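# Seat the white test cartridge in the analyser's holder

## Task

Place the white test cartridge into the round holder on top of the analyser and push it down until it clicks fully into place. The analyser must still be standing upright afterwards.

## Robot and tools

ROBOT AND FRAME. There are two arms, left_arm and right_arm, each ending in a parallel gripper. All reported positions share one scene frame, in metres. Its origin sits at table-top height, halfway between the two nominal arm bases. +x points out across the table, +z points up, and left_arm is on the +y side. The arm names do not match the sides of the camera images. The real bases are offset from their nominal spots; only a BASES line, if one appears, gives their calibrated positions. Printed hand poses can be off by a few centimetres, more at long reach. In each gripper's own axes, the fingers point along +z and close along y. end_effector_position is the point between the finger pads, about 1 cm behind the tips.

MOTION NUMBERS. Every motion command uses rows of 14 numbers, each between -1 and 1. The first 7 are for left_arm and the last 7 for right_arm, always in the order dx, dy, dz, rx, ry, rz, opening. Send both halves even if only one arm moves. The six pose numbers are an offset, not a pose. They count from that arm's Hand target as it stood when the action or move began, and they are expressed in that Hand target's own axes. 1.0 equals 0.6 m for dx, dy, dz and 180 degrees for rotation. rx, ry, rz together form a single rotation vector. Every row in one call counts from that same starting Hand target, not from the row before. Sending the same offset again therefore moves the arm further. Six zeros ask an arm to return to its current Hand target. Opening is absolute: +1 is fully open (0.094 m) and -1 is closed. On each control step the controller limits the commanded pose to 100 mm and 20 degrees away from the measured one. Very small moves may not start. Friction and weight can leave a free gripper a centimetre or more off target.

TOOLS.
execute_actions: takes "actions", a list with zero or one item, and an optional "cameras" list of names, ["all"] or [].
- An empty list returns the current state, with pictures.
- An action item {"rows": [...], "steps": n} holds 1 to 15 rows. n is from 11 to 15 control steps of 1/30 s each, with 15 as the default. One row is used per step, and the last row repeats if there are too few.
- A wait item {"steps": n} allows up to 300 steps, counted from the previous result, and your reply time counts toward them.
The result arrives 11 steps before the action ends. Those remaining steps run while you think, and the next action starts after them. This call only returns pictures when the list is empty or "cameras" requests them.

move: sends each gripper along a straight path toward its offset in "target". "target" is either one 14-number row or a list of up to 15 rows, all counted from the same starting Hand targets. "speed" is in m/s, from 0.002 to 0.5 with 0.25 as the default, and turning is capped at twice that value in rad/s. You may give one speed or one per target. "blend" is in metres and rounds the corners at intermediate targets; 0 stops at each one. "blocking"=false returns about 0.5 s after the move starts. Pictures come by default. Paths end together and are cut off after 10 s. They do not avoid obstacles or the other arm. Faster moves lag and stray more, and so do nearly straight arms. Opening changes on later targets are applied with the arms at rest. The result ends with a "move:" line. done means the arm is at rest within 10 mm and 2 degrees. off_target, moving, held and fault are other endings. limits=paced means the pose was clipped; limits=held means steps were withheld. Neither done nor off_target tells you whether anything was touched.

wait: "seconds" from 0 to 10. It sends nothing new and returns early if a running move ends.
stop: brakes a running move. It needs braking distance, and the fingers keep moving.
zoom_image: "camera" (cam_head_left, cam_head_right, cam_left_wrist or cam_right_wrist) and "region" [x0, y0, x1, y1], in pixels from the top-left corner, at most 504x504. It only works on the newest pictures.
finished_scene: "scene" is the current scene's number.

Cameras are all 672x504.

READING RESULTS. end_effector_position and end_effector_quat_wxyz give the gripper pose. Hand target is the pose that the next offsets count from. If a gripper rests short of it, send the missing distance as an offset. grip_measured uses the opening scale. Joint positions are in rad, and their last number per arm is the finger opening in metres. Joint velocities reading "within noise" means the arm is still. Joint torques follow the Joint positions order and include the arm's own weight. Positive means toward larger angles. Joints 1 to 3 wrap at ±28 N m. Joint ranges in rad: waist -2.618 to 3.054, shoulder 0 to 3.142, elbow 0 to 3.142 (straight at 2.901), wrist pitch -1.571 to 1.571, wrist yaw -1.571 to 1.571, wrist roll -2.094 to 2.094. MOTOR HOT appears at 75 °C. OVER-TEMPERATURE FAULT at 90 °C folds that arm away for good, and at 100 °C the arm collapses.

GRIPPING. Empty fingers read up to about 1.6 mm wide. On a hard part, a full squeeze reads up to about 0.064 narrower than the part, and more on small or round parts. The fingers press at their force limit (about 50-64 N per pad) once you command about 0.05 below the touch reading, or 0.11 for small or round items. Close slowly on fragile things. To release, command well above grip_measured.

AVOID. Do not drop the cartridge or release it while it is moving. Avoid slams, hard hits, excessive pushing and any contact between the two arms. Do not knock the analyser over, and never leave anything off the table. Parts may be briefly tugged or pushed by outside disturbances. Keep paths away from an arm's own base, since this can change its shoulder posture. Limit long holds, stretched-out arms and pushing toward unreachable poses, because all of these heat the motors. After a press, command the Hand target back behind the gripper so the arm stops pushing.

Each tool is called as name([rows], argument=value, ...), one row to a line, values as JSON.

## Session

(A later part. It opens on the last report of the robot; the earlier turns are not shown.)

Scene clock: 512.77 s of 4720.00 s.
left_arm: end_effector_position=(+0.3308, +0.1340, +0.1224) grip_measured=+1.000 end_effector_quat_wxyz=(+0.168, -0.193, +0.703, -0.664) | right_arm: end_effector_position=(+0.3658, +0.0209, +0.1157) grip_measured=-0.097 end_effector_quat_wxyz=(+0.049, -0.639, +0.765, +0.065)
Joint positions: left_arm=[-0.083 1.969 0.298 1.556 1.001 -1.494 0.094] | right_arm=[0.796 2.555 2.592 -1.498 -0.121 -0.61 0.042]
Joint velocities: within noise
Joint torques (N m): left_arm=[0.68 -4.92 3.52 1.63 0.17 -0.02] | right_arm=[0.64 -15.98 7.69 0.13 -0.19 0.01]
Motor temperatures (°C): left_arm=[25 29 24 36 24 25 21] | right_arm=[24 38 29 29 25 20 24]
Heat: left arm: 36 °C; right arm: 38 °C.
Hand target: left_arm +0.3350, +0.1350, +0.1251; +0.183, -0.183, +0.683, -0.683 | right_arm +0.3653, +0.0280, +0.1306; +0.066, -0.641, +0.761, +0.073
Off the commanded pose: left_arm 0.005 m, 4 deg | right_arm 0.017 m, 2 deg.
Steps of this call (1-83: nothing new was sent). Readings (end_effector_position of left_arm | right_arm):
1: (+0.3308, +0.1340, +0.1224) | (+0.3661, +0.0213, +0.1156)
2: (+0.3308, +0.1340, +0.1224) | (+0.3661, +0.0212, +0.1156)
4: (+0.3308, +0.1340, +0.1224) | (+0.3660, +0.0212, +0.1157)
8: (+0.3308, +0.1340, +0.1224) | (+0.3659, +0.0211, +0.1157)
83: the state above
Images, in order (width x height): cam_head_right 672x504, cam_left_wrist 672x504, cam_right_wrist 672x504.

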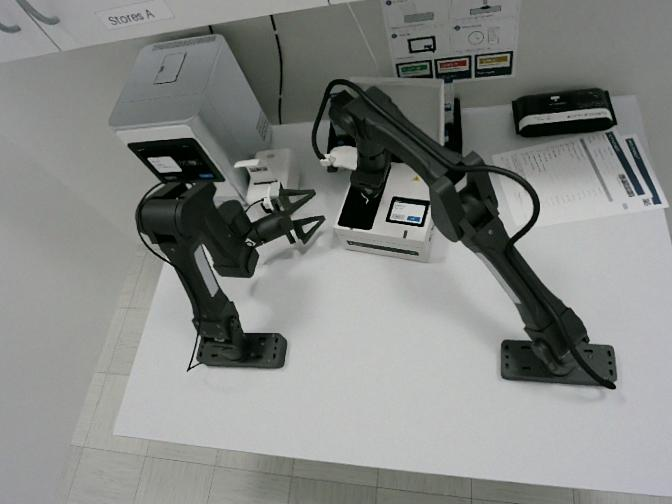

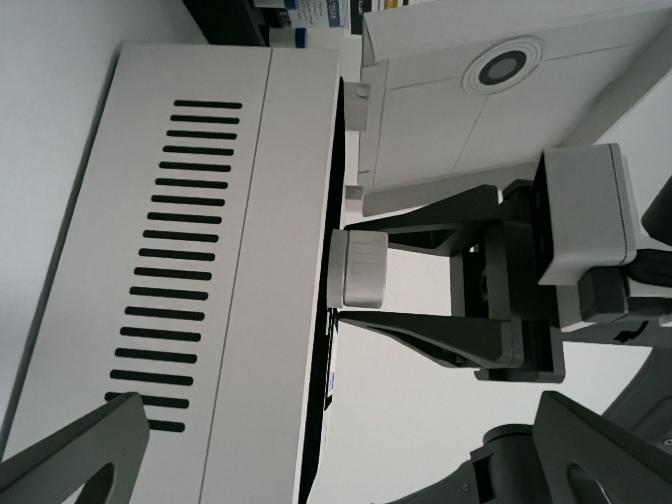

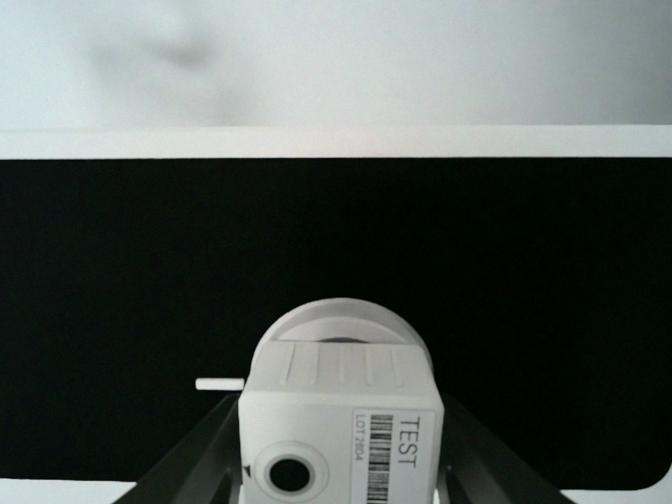

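move(target=[0,0,0,0,0,0,1, -0.01429,0.00199,-0.05571,0,0,0,-0.1], speed=0.12, cameras=["cam_left_wrist", "cam_right_wrist"])

Scene clock: 528.13 s of 4720.00 s.
left_arm: end_effector_position=(+0.3308, +0.1340, +0.1224) grip_measured=+1.000 end_effector_quat_wxyz=(+0.168, -0.193, +0.703, -0.664) | right_arm: end_effector_position=(+0.3670, +0.0243, +0.1440) grip_measured=-0.097 end_effector_quat_wxyz=(+0.074, -0.639, +0.762, +0.067)
Joint positions: left_arm=[-0.083 1.969 0.298 1.556 1.001 -1.494 0.094] | right_arm=[0.799 2.555 2.704 -1.559 -0.121 -0.607 0.042]
Joint velocities: within noise
Joint torques (N m): left_arm=[0.68 -4.92 3.52 1.62 0.16 -0.01] | right_arm=[0.54 -17.06 7.16 0.23 -0.19 0.07]
Motor temperatures (°C): left_arm=[25 29 24 36 24 25 21] | right_arm=[24 37 30 29 25 20 24]
Heat: left arm: 36 °C; right arm: 37 °C.
Hand target: left_arm +0.3350, +0.1350, +0.1251; +0.183, -0.183, +0.683, -0.683 | right_arm +0.3653, +0.0299, +0.1650; +0.066, -0.641, +0.761, +0.073
Off the commanded pose: left_arm 0.005 m, 4 deg | right_arm 0.022 m, 1 deg.
joint sent to its limit (left arm) — joint 4 (wrist pitch), upper limit.
joint sent to its limit (right arm) — joint 4 (wrist pitch), lower limit.
Kept back: nothing.
move: off_target (left_arm, right_arm)
Images, in order (width x height): cam_left_wrist 672x504, cam_right_wrist 672x504.

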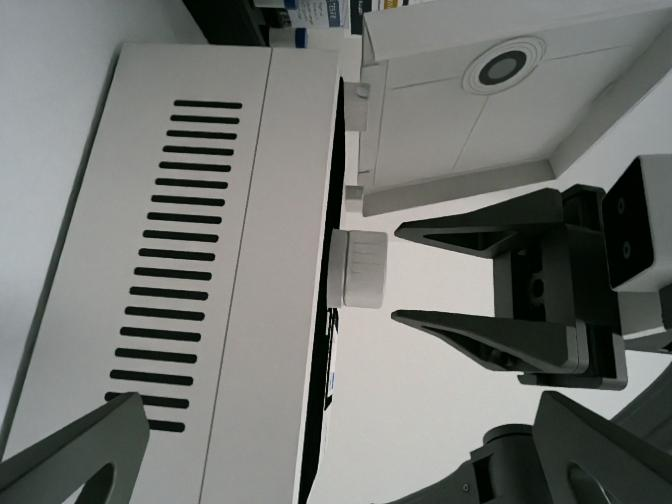

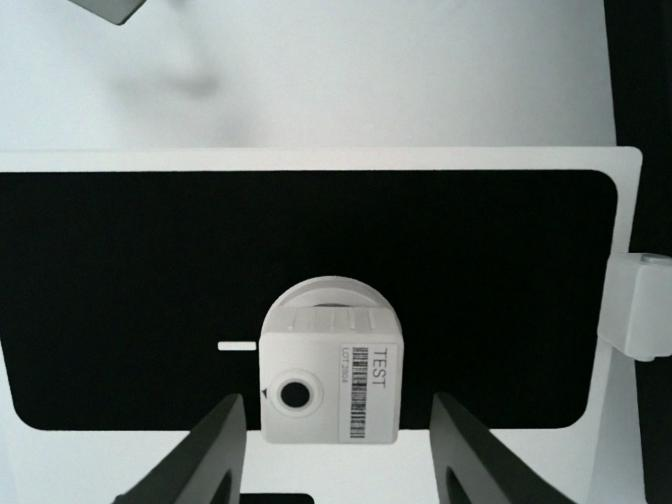

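zoom_image(camera="cam_right_wrist", region=[200, 255, 440, 455])

zoom_image(camera="cam_left_wrist", region=[320, 220, 400, 320])

Scaled by 2.100.

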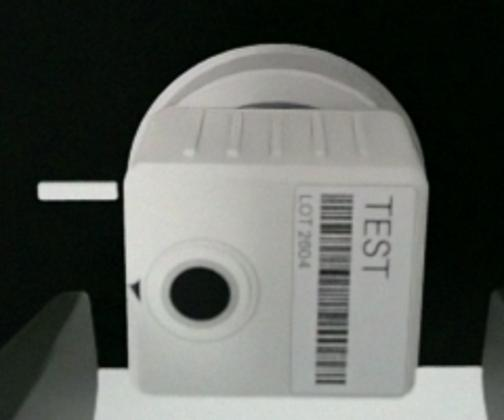

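Scaled by 5.040.

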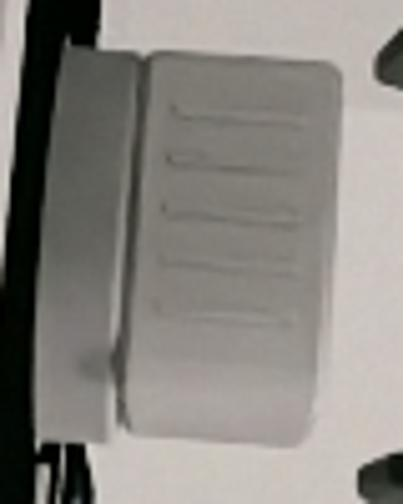

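move(target=[0,0,0,0,0,0,1, 0.01062,-0.00138,0.05407,0,0,0,-0.1], speed=0.08, cameras=[])

Scene clock: 533.80 s of 4720.00 s.
left_arm: end_effector_position=(+0.3308, +0.1340, +0.1224) grip_measured=+1.000 end_effector_quat_wxyz=(+0.168, -0.193, +0.703, -0.664) | right_arm: end_effector_position=(+0.3667, +0.0240, +0.1439) grip_measured=-0.097 end_effector_quat_wxyz=(+0.073, -0.639, +0.763, +0.067)
Joint positions: left_arm=[-0.083 1.969 0.298 1.556 1.001 -1.494 0.094] | right_arm=[0.799 2.555 2.704 -1.561 -0.121 -0.607 0.042]
Joint velocities: within noise
Joint torques (N m): left_arm=[0.68 -4.92 3.52 1.62 0.17 -0.01] | right_arm=[0.58 -12.59 4.48 0.44 -0.19 -0.01]
Motor temperatures (°C): left_arm=[25 29 24 36 24 25 21] | right_arm=[24 38 30 29 25 20 24]
Heat: left arm: 36 °C; right arm: 38 °C.
Hand target: left_arm +0.3350, +0.1350, +0.1251; +0.183, -0.183, +0.683, -0.683 | right_arm +0.3653, +0.0300, +0.1319; +0.066, -0.641, +0.761, +0.073
Off the commanded pose: left_arm 0.005 m, 4 deg | right_arm 0.013 m, 1 deg.
joint sent to its limit (left arm) — joint 4 (wrist pitch), upper limit.
Kept back: nothing.
move: off_target (left_arm, right_arm)
No camera images: "cameras" was empty.

move([
  [0,0,0,0,0,0,1, -0.00596,-0.00481,-0.02977,0,0,0,-1],
  [0,0,0,0,0,0,1, 0.03799,-0.00720,0.12329,0,0,0,-1],
  [0,0,0,0,0,0,1, 0.05214,-0.00381,0.15125,0,0,0,-1],
], speed=[0.1,0.12,0.1], blend=[0,0.015,0], cameras=["cam_left_wrist", "cam_right_wrist"])

Scene clock: 538.70 s of 4720.00 s.
left_arm: end_effector_position=(+0.3308, +0.1340, +0.1224) grip_measured=+1.000 end_effector_quat_wxyz=(+0.168, -0.193, +0.703, -0.664) | right_arm: end_effector_position=(+0.3668, +0.0234, +0.1344) grip_measured=-0.996 end_effector_quat_wxyz=(+0.155, -0.635, +0.752, +0.091)
Joint positions: left_arm=[-0.083 1.969 0.298 1.556 1.001 -1.494 0.094] | right_arm=[0.784 2.227 2.036 -1.055 -0.16 -0.612 0]
Joint velocities: within noise
Joint torques (N m): left_arm=[0.68 -4.92 3.52 1.62 0.16 -0.01] | right_arm=[0.38 -0.87 -0.87 0.94 0.16 -0.1]
Motor temperatures (°C): left_arm=[25 29 24 36 24 25 21] | right_arm=[24 37 30 29 25 20 23]
Heat: left arm: 36 °C; right arm: 37 °C.
Hand target: left_arm +0.3350, +0.1350, +0.1251; +0.183, -0.183, +0.683, -0.683 | right_arm +0.3630, +0.0170, +0.0367; +0.066, -0.641, +0.761, +0.072
Off the commanded pose: left_arm 0.005 m, 4 deg | right_arm 0.098 m, 10 deg.
joint sent to its limit (left arm) — joint 4 (wrist pitch), upper limit.
Kept back: nothing.
move: off_target (left_arm, right_arm); blend cut to 0.0095 m at target 2
Images, in order (width x height): cam_left_wrist 672x504, cam_right_wrist 672x504.

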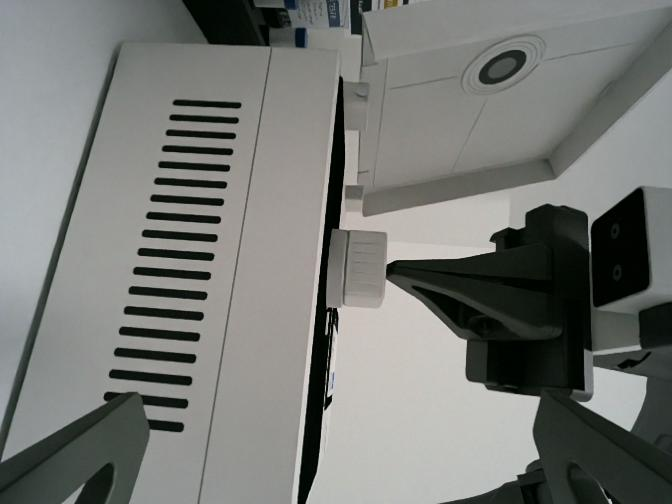

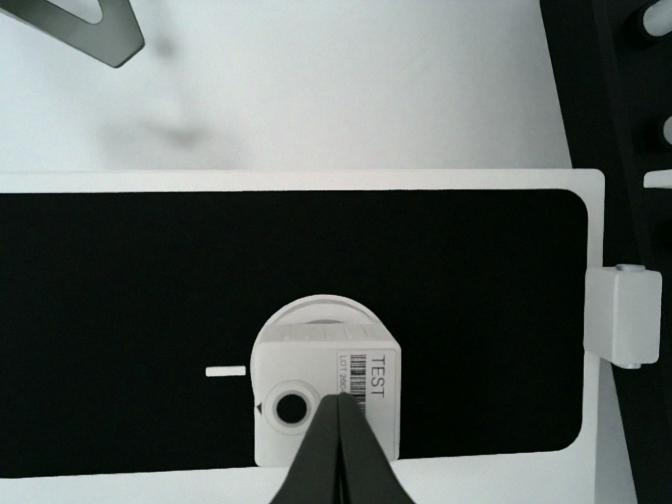

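zoom_image(camera="cam_left_wrist", region=[320, 220, 400, 320])

zoom_image(camera="cam_right_wrist", region=[200, 275, 440, 475])

Scaled by 5.040.

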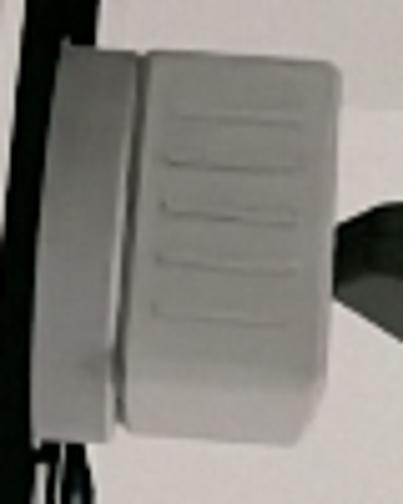

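Scaled by 2.100.

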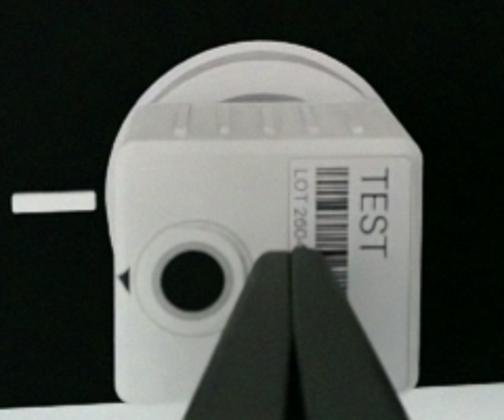

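execute_actions(actions=[], cameras=["cam_head_right"])

zoom_image(camera="cam_head_right", region=[320, 160, 460, 270])

Scene clock: 540.90 s of 4720.00 s.
left_arm: end_effector_position=(+0.3308, +0.1340, +0.1224) grip_measured=+1.000 end_effector_quat_wxyz=(+0.168, -0.193, +0.703, -0.664) | right_arm: end_effector_position=(+0.3667, +0.0235, +0.1344) grip_measured=-0.996 end_effector_quat_wxyz=(+0.155, -0.635, +0.751, +0.091)
Joint positions: left_arm=[-0.083 1.969 0.298 1.556 1.001 -1.494 0.094] | right_arm=[0.784 2.227 2.035 -1.054 -0.161 -0.612 0]
Joint velocities: within noise
Joint torques (N m): left_arm=[0.68 -4.93 3.52 1.63 0.16 -0.01] | right_arm=[0.43 -0.84 -0.94 0.94 0.16 -0.13]
Motor temperatures (°C): left_arm=[25 29 24 36 24 25 21] | right_arm=[24 36 30 29 25 20 23]
Heat: left arm: 36 °C; right arm: 36 °C.
Hand target: left_arm +0.3350, +0.1350, +0.1251; +0.183, -0.183, +0.683, -0.683 | right_arm +0.3629, +0.0171, +0.0367; +0.066, -0.641, +0.761, +0.072
Off the commanded pose: left_arm 0.005 m, 4 deg | right_arm 0.098 m, 10 deg.
Steps of this call (1-66: nothing new was sent). Readings (end_effector_position of left_arm | right_arm):
1: (+0.3308, +0.1340, +0.1224) | (+0.3669, +0.0234, +0.1346)
2: (+0.3308, +0.1340, +0.1224) | (+0.3668, +0.0234, +0.1345)
4: (+0.3308, +0.1340, +0.1224) | (+0.3668, +0.0234, +0.1345)
8: (+0.3308, +0.1340, +0.1224) | (+0.3668, +0.0234, +0.1345)
66: the state above
Images, in order (width x height): cam_head_right 672x504.

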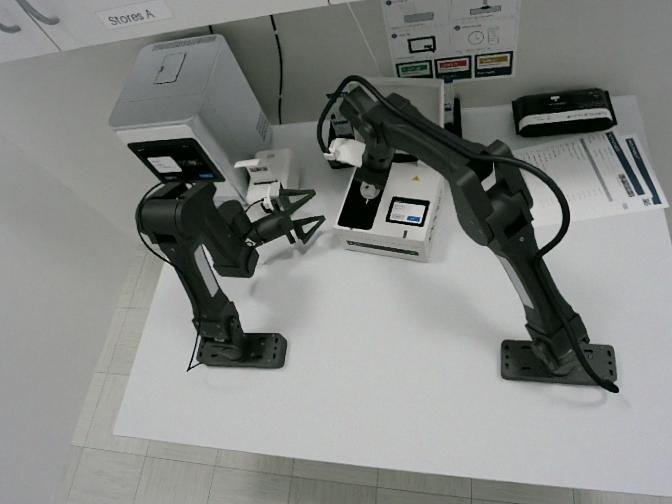

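Scaled by 3.600.

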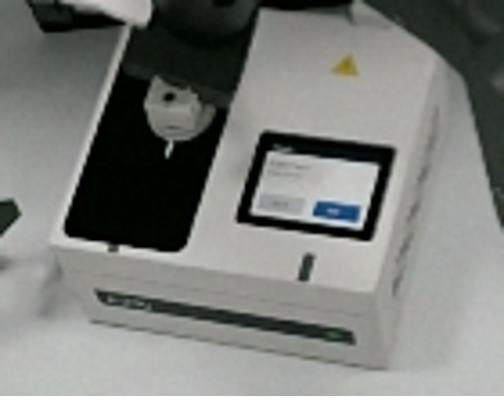

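zoom_image(camera="cam_head_right", region=[384, 192, 434, 232])

zoom_image(camera="cam_head_right", region=[340, 230, 430, 270])

zoom_image(camera="cam_head_right", region=[380, 0, 530, 90])

Scaled by 10.080.

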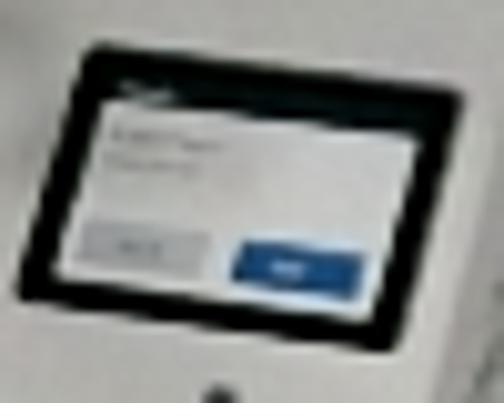

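Scaled by 5.600.

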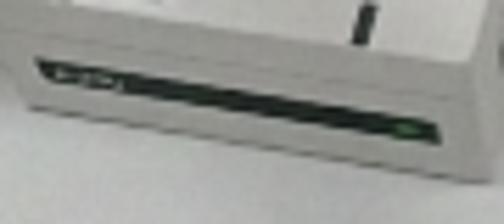

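Scaled by 3.360.

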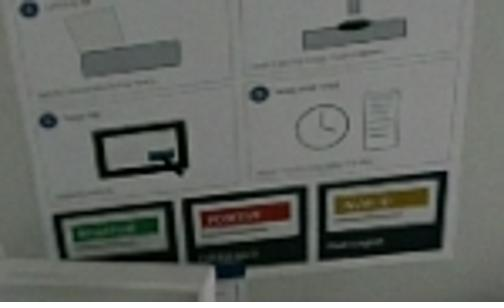

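move(target=[0,0,0,0,0,0,1, -0.05821,0.00275,-0.18141,0,0,0,-1], speed=0.15, cameras=["cam_left_wrist"])

Scene clock: 546.00 s of 4720.00 s.
left_arm: end_effector_position=(+0.3308, +0.1340, +0.1224) grip_measured=+1.000 end_effector_quat_wxyz=(+0.168, -0.193, +0.703, -0.664) | right_arm: end_effector_position=(+0.3656, +0.0264, +0.1536) grip_measured=-0.996 end_effector_quat_wxyz=(+0.084, -0.641, +0.759, +0.074)
Joint positions: left_arm=[-0.083 1.969 0.298 1.556 1.001 -1.494 0.094] | right_arm=[0.799 2.539 2.708 -1.559 -0.135 -0.611 0]
Joint velocities: within noise
Joint torques (N m): left_arm=[0.69 -4.92 3.54 1.62 0.16 -0.01] | right_arm=[0.38 -12.59 7.25 0.26 -0.07 0.07]
Motor temperatures (°C): left_arm=[25 29 24 36 24 25 21] | right_arm=[24 35 29 29 25 20 23]
Heat: left arm: 36 °C; right arm: 35 °C.
Hand target: left_arm +0.3350, +0.1350, +0.1251; +0.183, -0.183, +0.683, -0.683 | right_arm +0.3665, +0.0298, +0.1502; +0.066, -0.641, +0.762, +0.072
Off the commanded pose: left_arm 0.005 m, 4 deg | right_arm 0.005 m, 2 deg.
joint sent to its limit (left arm) — joint 4 (wrist pitch), upper limit.
joint sent to its limit (right arm) — joint 4 (wrist pitch), lower limit.
Kept back: nothing.
move: off_target (left_arm)
Images, in order (width x height): cam_left_wrist 672x504.

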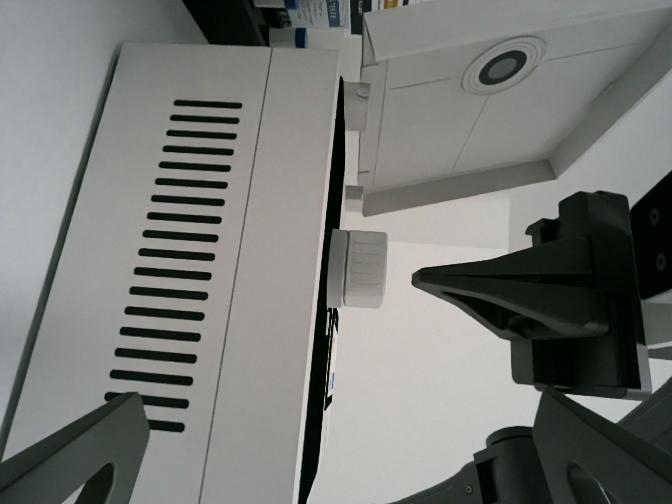

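move([
  [0,0,0,0,0,0,1, 0,0,0,0,0,0,-0.1],
  [0,0,0,0,0,0,1, 0.00489,-0.00062,0.02661,0,0,0,-0.1],
], speed=0.08, cameras=["cam_left_wrist", "cam_right_wrist"])

Scene clock: 548.43 s of 4720.00 s.
left_arm: end_effector_position=(+0.3308, +0.1340, +0.1224) grip_measured=+1.000 end_effector_quat_wxyz=(+0.168, -0.193, +0.703, -0.664) | right_arm: end_effector_position=(+0.3655, +0.0259, +0.1349) grip_measured=-0.103 end_effector_quat_wxyz=(+0.065, -0.641, +0.761, +0.072)
Joint positions: left_arm=[-0.083 1.969 0.298 1.556 1.001 -1.494 0.094] | right_arm=[0.799 2.577 2.708 -1.561 -0.134 -0.611 0.042]
Joint velocities: within noise
Joint torques (N m): left_arm=[0.66 -4.92 3.54 1.62 0.17 -0.02] | right_arm=[0.46 -13.09 7.65 0.2 -0.07 0.04]
Motor temperatures (°C): left_arm=[25 29 24 36 24 25 21] | right_arm=[24 35 29 29 25 20 23]
Heat: left arm: 36 °C; right arm: 35 °C.
Hand target: left_arm +0.3350, +0.1350, +0.1251; +0.183, -0.183, +0.683, -0.683 | right_arm +0.3665, +0.0300, +0.1341; +0.066, -0.641, +0.761, +0.072
Off the commanded pose: left_arm 0.005 m, 4 deg | right_arm 0.004 m, 0 deg.
joint sent to its limit (left arm) — joint 4 (wrist pitch), upper limit.
joint sent to its limit (right arm) — joint 4 (wrist pitch), lower limit.
Kept back: nothing.
move: off_target (left_arm)
Images, in order (width x height): cam_left_wrist 672x504, cam_right_wrist 672x504.

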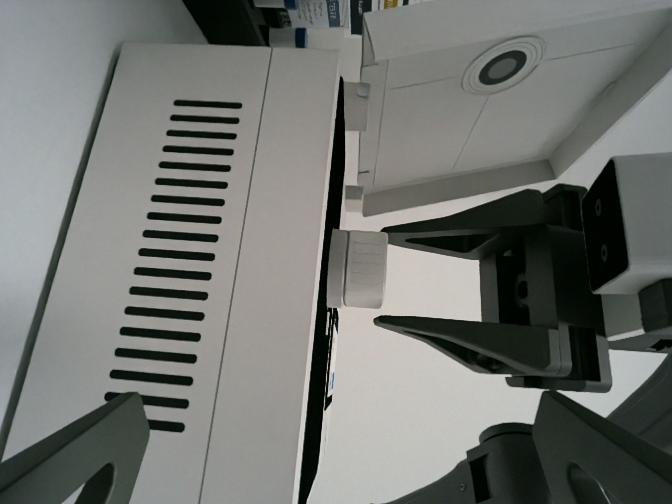

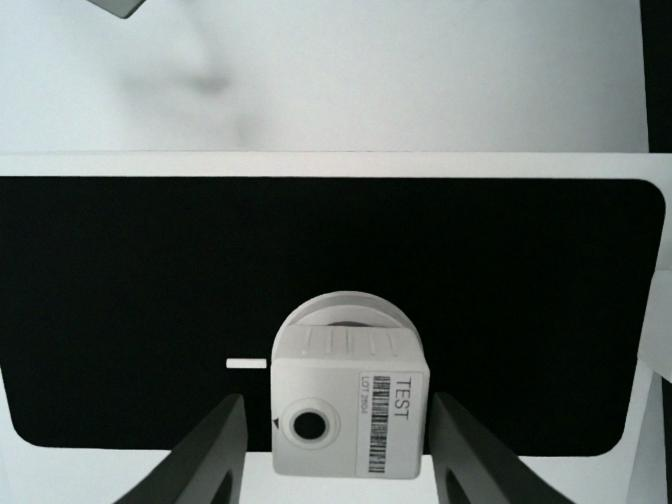

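move([
  [0,0,0,0,0,0,1, -0.00077,-0.00444,0.00004,0,0,0,-0.1],
  [0,0,0,0,0,0,1, 0.00341,-0.00498,0.02133,0,0,0,-0.1],
], speed=0.06, cameras=["cam_left_wrist", "cam_right_wrist"])

Scene clock: 551.33 s of 4720.00 s.
left_arm: end_effector_position=(+0.3308, +0.1340, +0.1224) grip_measured=+1.000 end_effector_quat_wxyz=(+0.168, -0.193, +0.703, -0.664) | right_arm: end_effector_position=(+0.3675, +0.0279, +0.1233) grip_measured=-0.103 end_effector_quat_wxyz=(+0.062, -0.641, +0.762, +0.072)
Joint positions: left_arm=[-0.083 1.969 0.298 1.556 1.001 -1.494 0.094] | right_arm=[0.799 2.578 2.663 -1.52 -0.134 -0.611 0.042]
Joint velocities: within noise
Joint torques (N m): left_arm=[0.68 -4.92 3.52 1.62 0.16 -0.01] | right_arm=[0.02 -15.27 3.41 0.45 -0.06 0]
Motor temperatures (°C): left_arm=[25 29 24 36 24 25 21] | right_arm=[24 36 29 29 25 20 23]
Heat: left arm: 36 °C; right arm: 36 °C.
Hand target: left_arm +0.3350, +0.1350, +0.1251; +0.183, -0.183, +0.683, -0.683 | right_arm +0.3692, +0.0300, +0.1211; +0.066, -0.641, +0.761, +0.072
Off the commanded pose: left_arm 0.005 m, 4 deg | right_arm 0.004 m, 1 deg.
joint sent to its limit (left arm) — joint 4 (wrist pitch), upper limit.
Kept back: nothing.
move: off_target (left_arm)
Images, in order (width x height): cam_left_wrist 672x504, cam_right_wrist 672x504.

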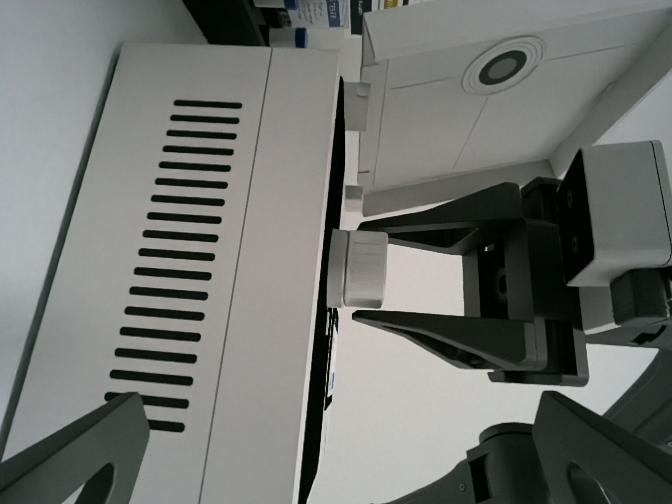

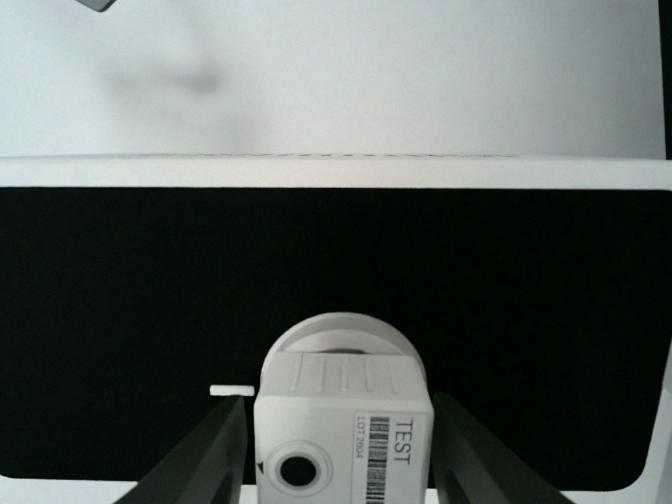

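move([
  [0,0,0,0,0,0,1, 0,0,0,0,0,0,-0.25],
  [0,0,0,0,0,0,1, 0,0,0,0,0,0,-0.36],
], speed=0.06, cameras=["cam_left_wrist", "cam_right_wrist"])

Scene clock: 554.77 s of 4720.00 s.
left_arm: end_effector_position=(+0.3308, +0.1340, +0.1224) grip_measured=+1.000 end_effector_quat_wxyz=(+0.168, -0.193, +0.703, -0.664) | right_arm: end_effector_position=(+0.3681, +0.0284, +0.1234) grip_measured=-0.304 end_effector_quat_wxyz=(+0.063, -0.641, +0.762, +0.072)
Joint positions: left_arm=[-0.083 1.969 0.298 1.556 1.001 -1.494 0.094] | right_arm=[0.799 2.578 2.662 -1.516 -0.133 -0.611 0.033]
Joint velocities: within noise
Joint torques (N m): left_arm=[0.68 -4.92 3.52 1.62 0.16 -0.01] | right_arm=[0.12 -15.32 3.45 0.47 -0.08 -0.01]
Motor temperatures (°C): left_arm=[25 29 24 36 24 25 21] | right_arm=[24 36 29 29 25 20 23]
Heat: left arm: 36 °C; right arm: 36 °C.
Hand target: left_arm +0.3350, +0.1350, +0.1251; +0.183, -0.183, +0.683, -0.683 | right_arm +0.3692, +0.0300, +0.1210; +0.066, -0.641, +0.761, +0.072
Off the commanded pose: left_arm 0.005 m, 4 deg | right_arm 0.003 m, 0 deg.
joint sent to its limit (left arm) — joint 4 (wrist pitch), upper limit.
Kept back: nothing.
move: off_target (left_arm)
Images, in order (width x height): cam_left_wrist 672x504, cam_right_wrist 672x504.

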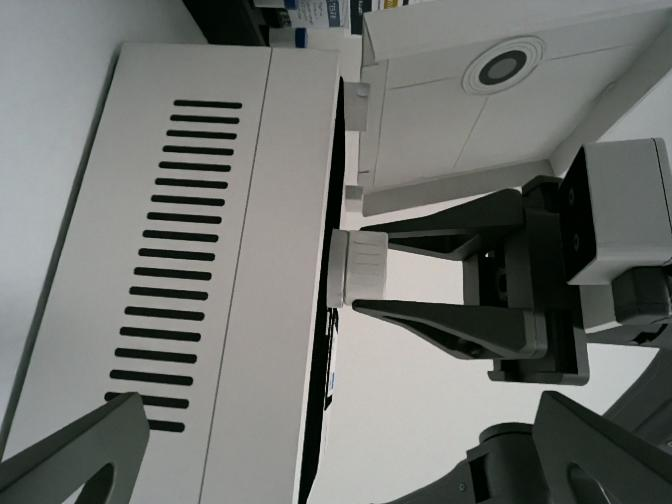

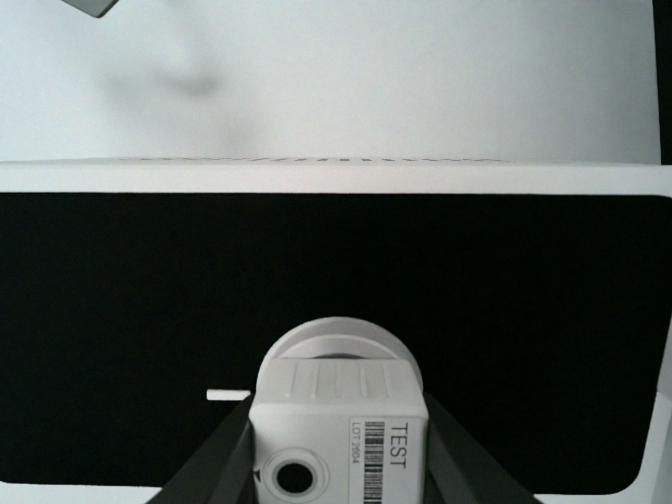

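zoom_image(camera="cam_right_wrist", region=[190, 290, 490, 504])

zoom_image(camera="cam_left_wrist", region=[320, 220, 400, 320])

Scaled by 1.680.

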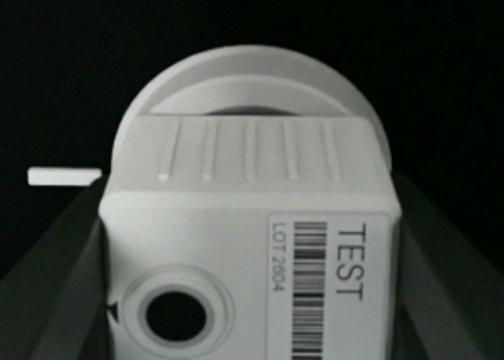

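Scaled by 5.040.

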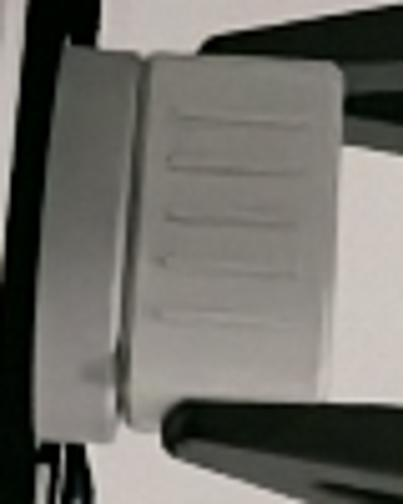

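move([
  [0,0,0,0,0,0,1, 0,0,0,0,0,0,-0.5],
  [0,0,0,0,0,0,1, -0.00643,0.00083,-0.03277,0,0,0,-0.5],
], speed=0.05, cameras=["cam_left_wrist"])

zoom_image(camera="cam_left_wrist", region=[320, 220, 400, 320])

Scene clock: 557.13 s of 4720.00 s.
left_arm: end_effector_position=(+0.3308, +0.1340, +0.1224) grip_measured=+1.000 end_effector_quat_wxyz=(+0.168, -0.193, +0.703, -0.664) | right_arm: end_effector_position=(+0.3683, +0.0280, +0.1251) grip_measured=-0.304 end_effector_quat_wxyz=(+0.063, -0.641, +0.762, +0.071)
Joint positions: left_arm=[-0.083 1.969 0.298 1.556 1.001 -1.494 0.094] | right_arm=[0.799 2.594 2.702 -1.541 -0.131 -0.611 0.033]
Joint velocities: within noise
Joint torques (N m): left_arm=[0.66 -4.92 3.54 1.62 0.16 -0.01] | right_arm=[0.05 -15.62 9.09 -0.03 -0.11 0.01]
Motor temperatures (°C): left_arm=[25 29 24 36 24 25 21] | right_arm=[24 36 29 29 25 20 24]
Heat: left arm: 36 °C; right arm: 36 °C.
Hand target: left_arm +0.3350, +0.1350, +0.1251; +0.183, -0.183, +0.683, -0.683 | right_arm +0.3692, +0.0300, +0.1410; +0.066, -0.641, +0.761, +0.072
Off the commanded pose: left_arm 0.005 m, 4 deg | right_arm 0.016 m, 0 deg.
joint sent to its limit (left arm) — joint 4 (wrist pitch), upper limit.
joint sent to its limit (right arm) — joint 4 (wrist pitch), lower limit.
Kept back: nothing.
move: off_target (left_arm, right_arm)
Images, in order (width x height): cam_left_wrist 672x504.

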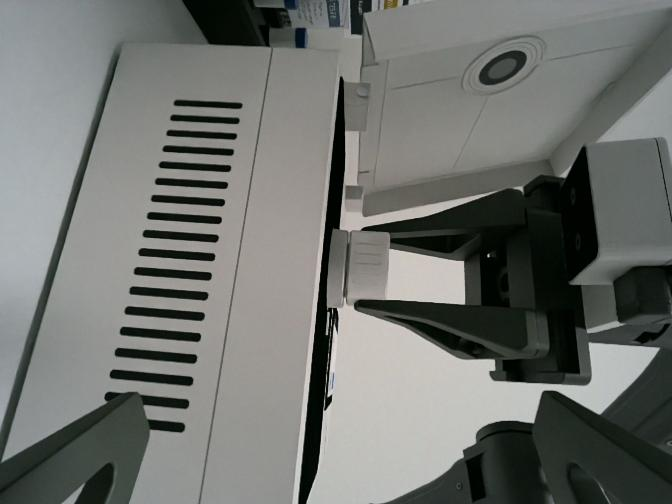

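Scaled by 5.040.

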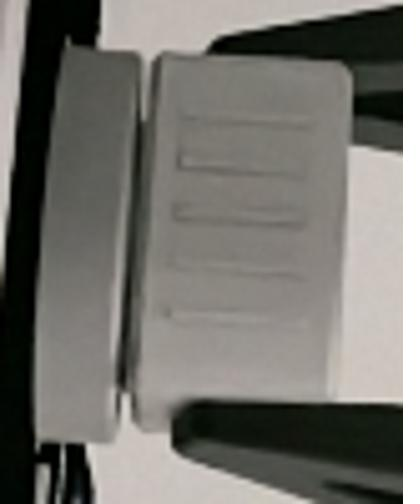

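move(target=[0,0,0,0,0,0,1, -0.00161,0.00021,-0.00819,0,0,0,-0.5], speed=0.05, cameras=["cam_left_wrist"])

zoom_image(camera="cam_left_wrist", region=[320, 220, 400, 320])

Scene clock: 558.67 s of 4720.00 s.
left_arm: end_effector_position=(+0.3308, +0.1340, +0.1224) grip_measured=+1.000 end_effector_quat_wxyz=(+0.168, -0.193, +0.703, -0.664) | right_arm: end_effector_position=(+0.3683, +0.0280, +0.1251) grip_measured=-0.304 end_effector_quat_wxyz=(+0.063, -0.641, +0.762, +0.071)
Joint positions: left_arm=[-0.083 1.969 0.298 1.556 1.001 -1.494 0.094] | right_arm=[0.799 2.594 2.702 -1.541 -0.131 -0.611 0.033]
Joint velocities: within noise
Joint torques (N m): left_arm=[0.68 -4.92 3.52 1.62 0.16 -0.01] | right_arm=[0.02 -16.53 8.95 -0.03 -0.1 0.04]
Motor temperatures (°C): left_arm=[25 29 24 36 24 25 21] | right_arm=[24 36 29 29 25 20 24]
Heat: left arm: 36 °C; right arm: 36 °C.
Hand target: left_arm +0.3350, +0.1350, +0.1251; +0.183, -0.183, +0.683, -0.683 | right_arm +0.3692, +0.0300, +0.1460; +0.066, -0.641, +0.761, +0.072
Off the commanded pose: left_arm 0.005 m, 4 deg | right_arm 0.021 m, 0 deg.
joint sent to its limit (left arm) — joint 4 (wrist pitch), upper limit.
joint sent to its limit (right arm) — joint 4 (wrist pitch), lower limit.
Kept back: nothing.
move: off_target (left_arm, right_arm)
Images, in order (width x height): cam_left_wrist 672x504.

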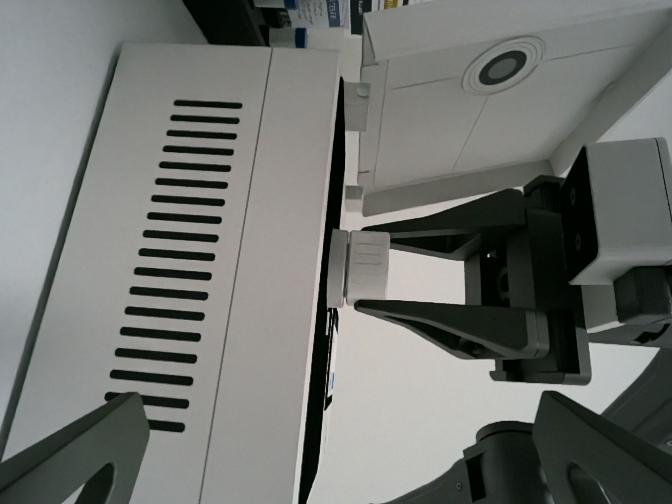

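Scaled by 5.040.

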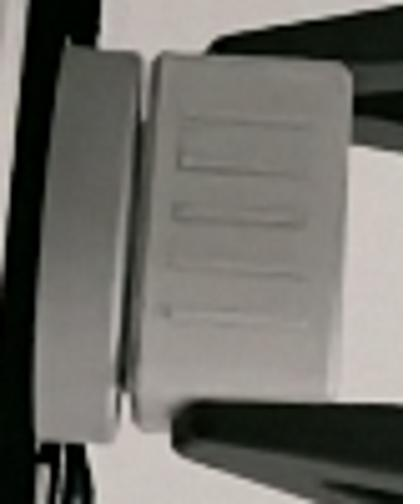

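move(target=[0,0,0,0,0,0,1, -0.00322,0.00042,-0.01638,0,0,0,-0.5], speed=0.05, cameras=["cam_left_wrist"])

zoom_image(camera="cam_left_wrist", region=[320, 220, 400, 320])

Scene clock: 560.13 s of 4720.00 s.
left_arm: end_effector_position=(+0.3308, +0.1340, +0.1224) grip_measured=+1.000 end_effector_quat_wxyz=(+0.168, -0.193, +0.703, -0.664) | right_arm: end_effector_position=(+0.3683, +0.0280, +0.1251) grip_measured=-0.304 end_effector_quat_wxyz=(+0.063, -0.641, +0.762, +0.071)
Joint positions: left_arm=[-0.083 1.969 0.298 1.556 1.001 -1.494 0.094] | right_arm=[0.799 2.594 2.702 -1.541 -0.131 -0.611 0.033]
Joint velocities: within noise
Joint torques (N m): left_arm=[0.68 -4.92 3.52 1.62 0.17 -0.01] | right_arm=[0.06 -18.43 8.73 -0.03 -0.11 0.05]
Motor temperatures (°C): left_arm=[25 29 24 36 24 25 21] | right_arm=[24 36 29 29 25 20 24]
Heat: left arm: 36 °C; right arm: 36 °C.
Hand target: left_arm +0.3350, +0.1350, +0.1251; +0.183, -0.183, +0.683, -0.683 | right_arm +0.3692, +0.0300, +0.1561; +0.066, -0.641, +0.761, +0.072
Off the commanded pose: left_arm 0.005 m, 4 deg | right_arm 0.031 m, 0 deg.
joint sent to its limit (left arm) — joint 4 (wrist pitch), upper limit.
joint sent to its limit (right arm) — joint 4 (wrist pitch), lower limit.
Kept back: nothing.
move: off_target (left_arm, right_arm)
Images, in order (width x height): cam_left_wrist 672x504.

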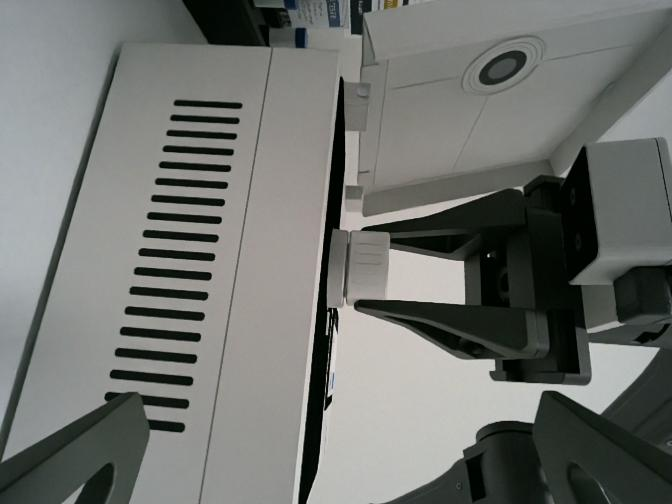

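Scaled by 5.040.

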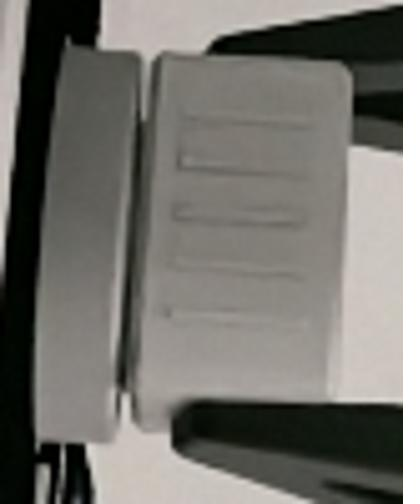

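move(target=[0,0,0,0,0,0,1, -0.00322,0.00042,-0.01638,0,0,0,-0.5], speed=0.05, cameras=["cam_left_wrist"])

zoom_image(camera="cam_left_wrist", region=[320, 220, 400, 320])

Scene clock: 561.43 s of 4720.00 s.
left_arm: end_effector_position=(+0.3308, +0.1340, +0.1224) grip_measured=+1.000 end_effector_quat_wxyz=(+0.168, -0.193, +0.703, -0.664) | right_arm: end_effector_position=(+0.3683, +0.0280, +0.1251) grip_measured=-0.304 end_effector_quat_wxyz=(+0.063, -0.641, +0.762, +0.071)
Joint positions: left_arm=[-0.083 1.969 0.298 1.556 1.001 -1.494 0.094] | right_arm=[0.799 2.594 2.702 -1.541 -0.131 -0.61 0.033]
Joint velocities: within noise
Joint torques (N m): left_arm=[0.68 -4.92 3.52 1.62 0.16 -0.01] | right_arm=[0.06 -20.45 8.62 -0.03 -0.11 0.06]
Motor temperatures (°C): left_arm=[25 29 24 36 24 25 21] | right_arm=[24 37 30 29 25 20 24]
Heat: left arm: 36 °C; right arm: 37 °C.
Hand target: left_arm +0.3350, +0.1350, +0.1251; +0.183, -0.183, +0.683, -0.683 | right_arm +0.3692, +0.0299, +0.1661; +0.066, -0.641, +0.762, +0.072
Off the commanded pose: left_arm 0.005 m, 4 deg | right_arm 0.041 m, 0 deg.
joint sent to its limit (left arm) — joint 4 (wrist pitch), upper limit.
joint sent to its limit (right arm) — joint 4 (wrist pitch), lower limit.
Kept back: nothing.
move: off_target (left_arm, right_arm)
Images, in order (width x height): cam_left_wrist 672x504.

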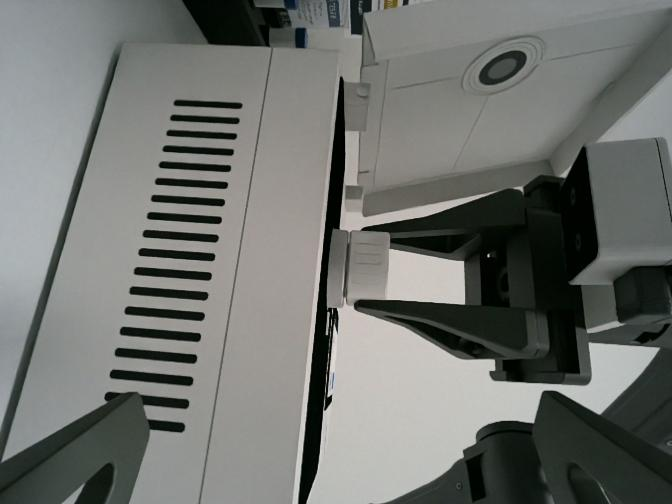

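Scaled by 5.040.

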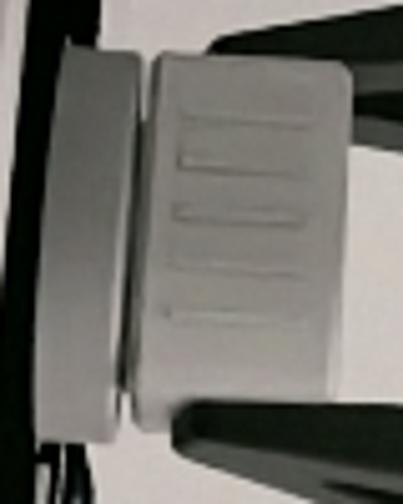

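move([
  [0,0,0,0,0,0,1, -0.00229,-0.01315,0.0001,0,0,0,-0.5],
  [0,0,0,0,0,0,1, 0.00229,0.01315,-0.0001,0,0,0,-0.5],
  [0,0,0,0,0,0,1, -0.01289,0.00224,0.00259,0,0,0,-0.5],
  [0,0,0,0,0,0,1, 0.01289,-0.00224,-0.00259,0,0,0,-0.5],
  [0,0,0,0,0,0,1, 0,0,0,0,0,0,-0.5],
], speed=0.08, blend=[0.005,0.005,0.005,0.005,0], cameras=["cam_left_wrist"])

zoom_image(camera="cam_left_wrist", region=[320, 220, 400, 320])

Scene clock: 565.60 s of 4720.00 s.
left_arm: end_effector_position=(+0.3308, +0.1340, +0.1224) grip_measured=+1.000 end_effector_quat_wxyz=(+0.168, -0.193, +0.703, -0.664) | right_arm: end_effector_position=(+0.3681, +0.0281, +0.1352) grip_measured=-0.304 end_effector_quat_wxyz=(+0.070, -0.638, +0.764, +0.072)
Joint positions: left_arm=[-0.083 1.969 0.298 1.556 1.001 -1.494 0.094] | right_arm=[0.799 2.594 2.743 -1.567 -0.131 -0.602 0.033]
Joint velocities: within noise
Joint torques (N m): left_arm=[0.68 -4.92 3.52 1.62 0.16 -0.01] | right_arm=[0.12 -20.19 5.44 0.27 -0.11 -0.01]
Motor temperatures (°C): left_arm=[25 29 24 36 24 25 21] | right_arm=[24 38 30 29 25 20 24]
Heat: left arm: 36 °C; right arm: 38 °C.
Hand target: left_arm +0.3350, +0.1350, +0.1251; +0.183, -0.183, +0.683, -0.683 | right_arm +0.3691, +0.0300, +0.1660; +0.066, -0.641, +0.761, +0.072
Off the commanded pose: left_arm 0.005 m, 4 deg | right_arm 0.031 m, 1 deg.
joint sent to its limit (left arm) — joint 4 (wrist pitch), upper limit.
joint sent to its limit (right arm) — joint 4 (wrist pitch), lower limit.
Kept back: nothing.
move: off_target (left_arm, right_arm); blend cut to 0.004 m at target 4
Images, in order (width x height): cam_left_wrist 672x504.

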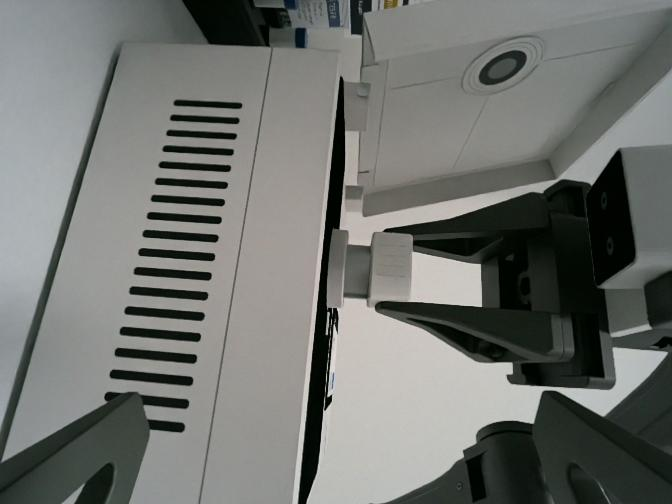

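Scaled by 5.040.

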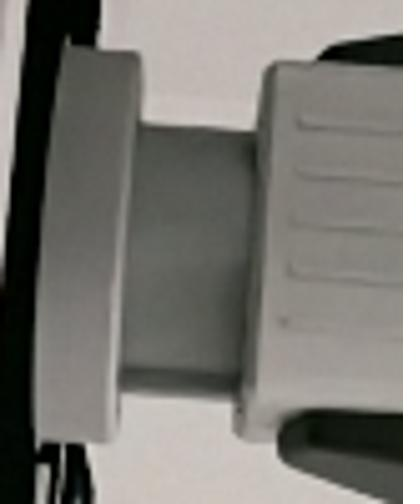

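move(target=[0,0,0,0,0,0,1, 0.01319,-0.00171,0.06717,0,0,0,-0.5], speed=0.08, cameras=["cam_left_wrist"])

zoom_image(camera="cam_left_wrist", region=[320, 220, 400, 320])

Scene clock: 567.70 s of 4720.00 s.
left_arm: end_effector_position=(+0.3308, +0.1340, +0.1224) grip_measured=+1.000 end_effector_quat_wxyz=(+0.168, -0.193, +0.703, -0.664) | right_arm: end_effector_position=(+0.3680, +0.0280, +0.1308) grip_measured=-0.304 end_effector_quat_wxyz=(+0.066, -0.638, +0.764, +0.071)
Joint positions: left_arm=[-0.083 1.969 0.298 1.556 1.001 -1.494 0.094] | right_arm=[0.799 2.594 2.725 -1.557 -0.131 -0.602 0.033]
Joint velocities: within noise
Joint torques (N m): left_arm=[0.68 -4.92 3.52 1.62 0.16 -0.01] | right_arm=[0.08 -14.65 3.29 0.46 -0.1 -0.1]
Motor temperatures (°C): left_arm=[25 29 24 36 24 25 21] | right_arm=[24 38 30 29 25 20 24]
Heat: left arm: 36 °C; right arm: 38 °C.
Hand target: left_arm +0.3350, +0.1350, +0.1251; +0.183, -0.183, +0.683, -0.683 | right_arm +0.3692, +0.0300, +0.1250; +0.066, -0.641, +0.761, +0.072
Off the commanded pose: left_arm 0.005 m, 4 deg | right_arm 0.006 m, 0 deg.
joint sent to its limit (left arm) — joint 4 (wrist pitch), upper limit.
Kept back: nothing.
move: off_target (left_arm)
Images, in order (width x height): cam_left_wrist 672x504.

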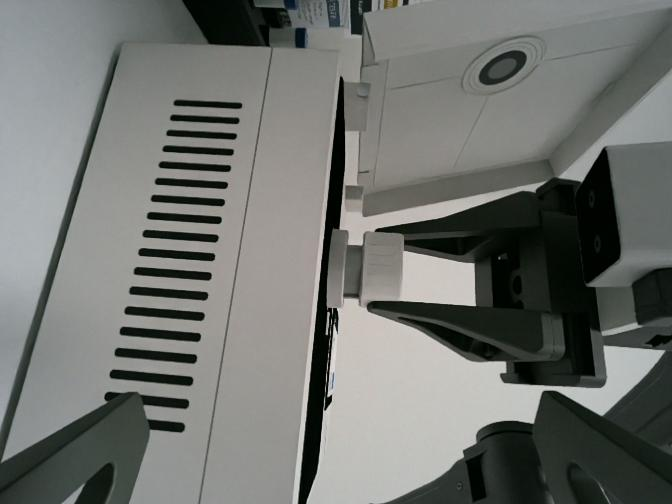

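Scaled by 5.040.

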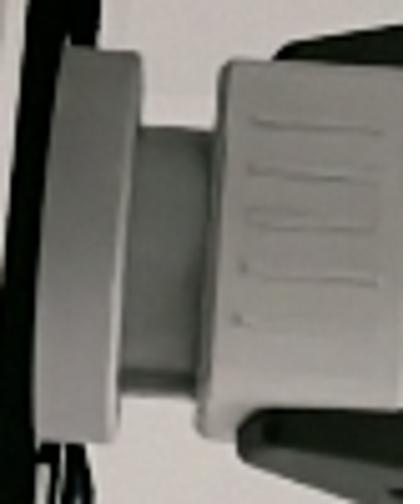

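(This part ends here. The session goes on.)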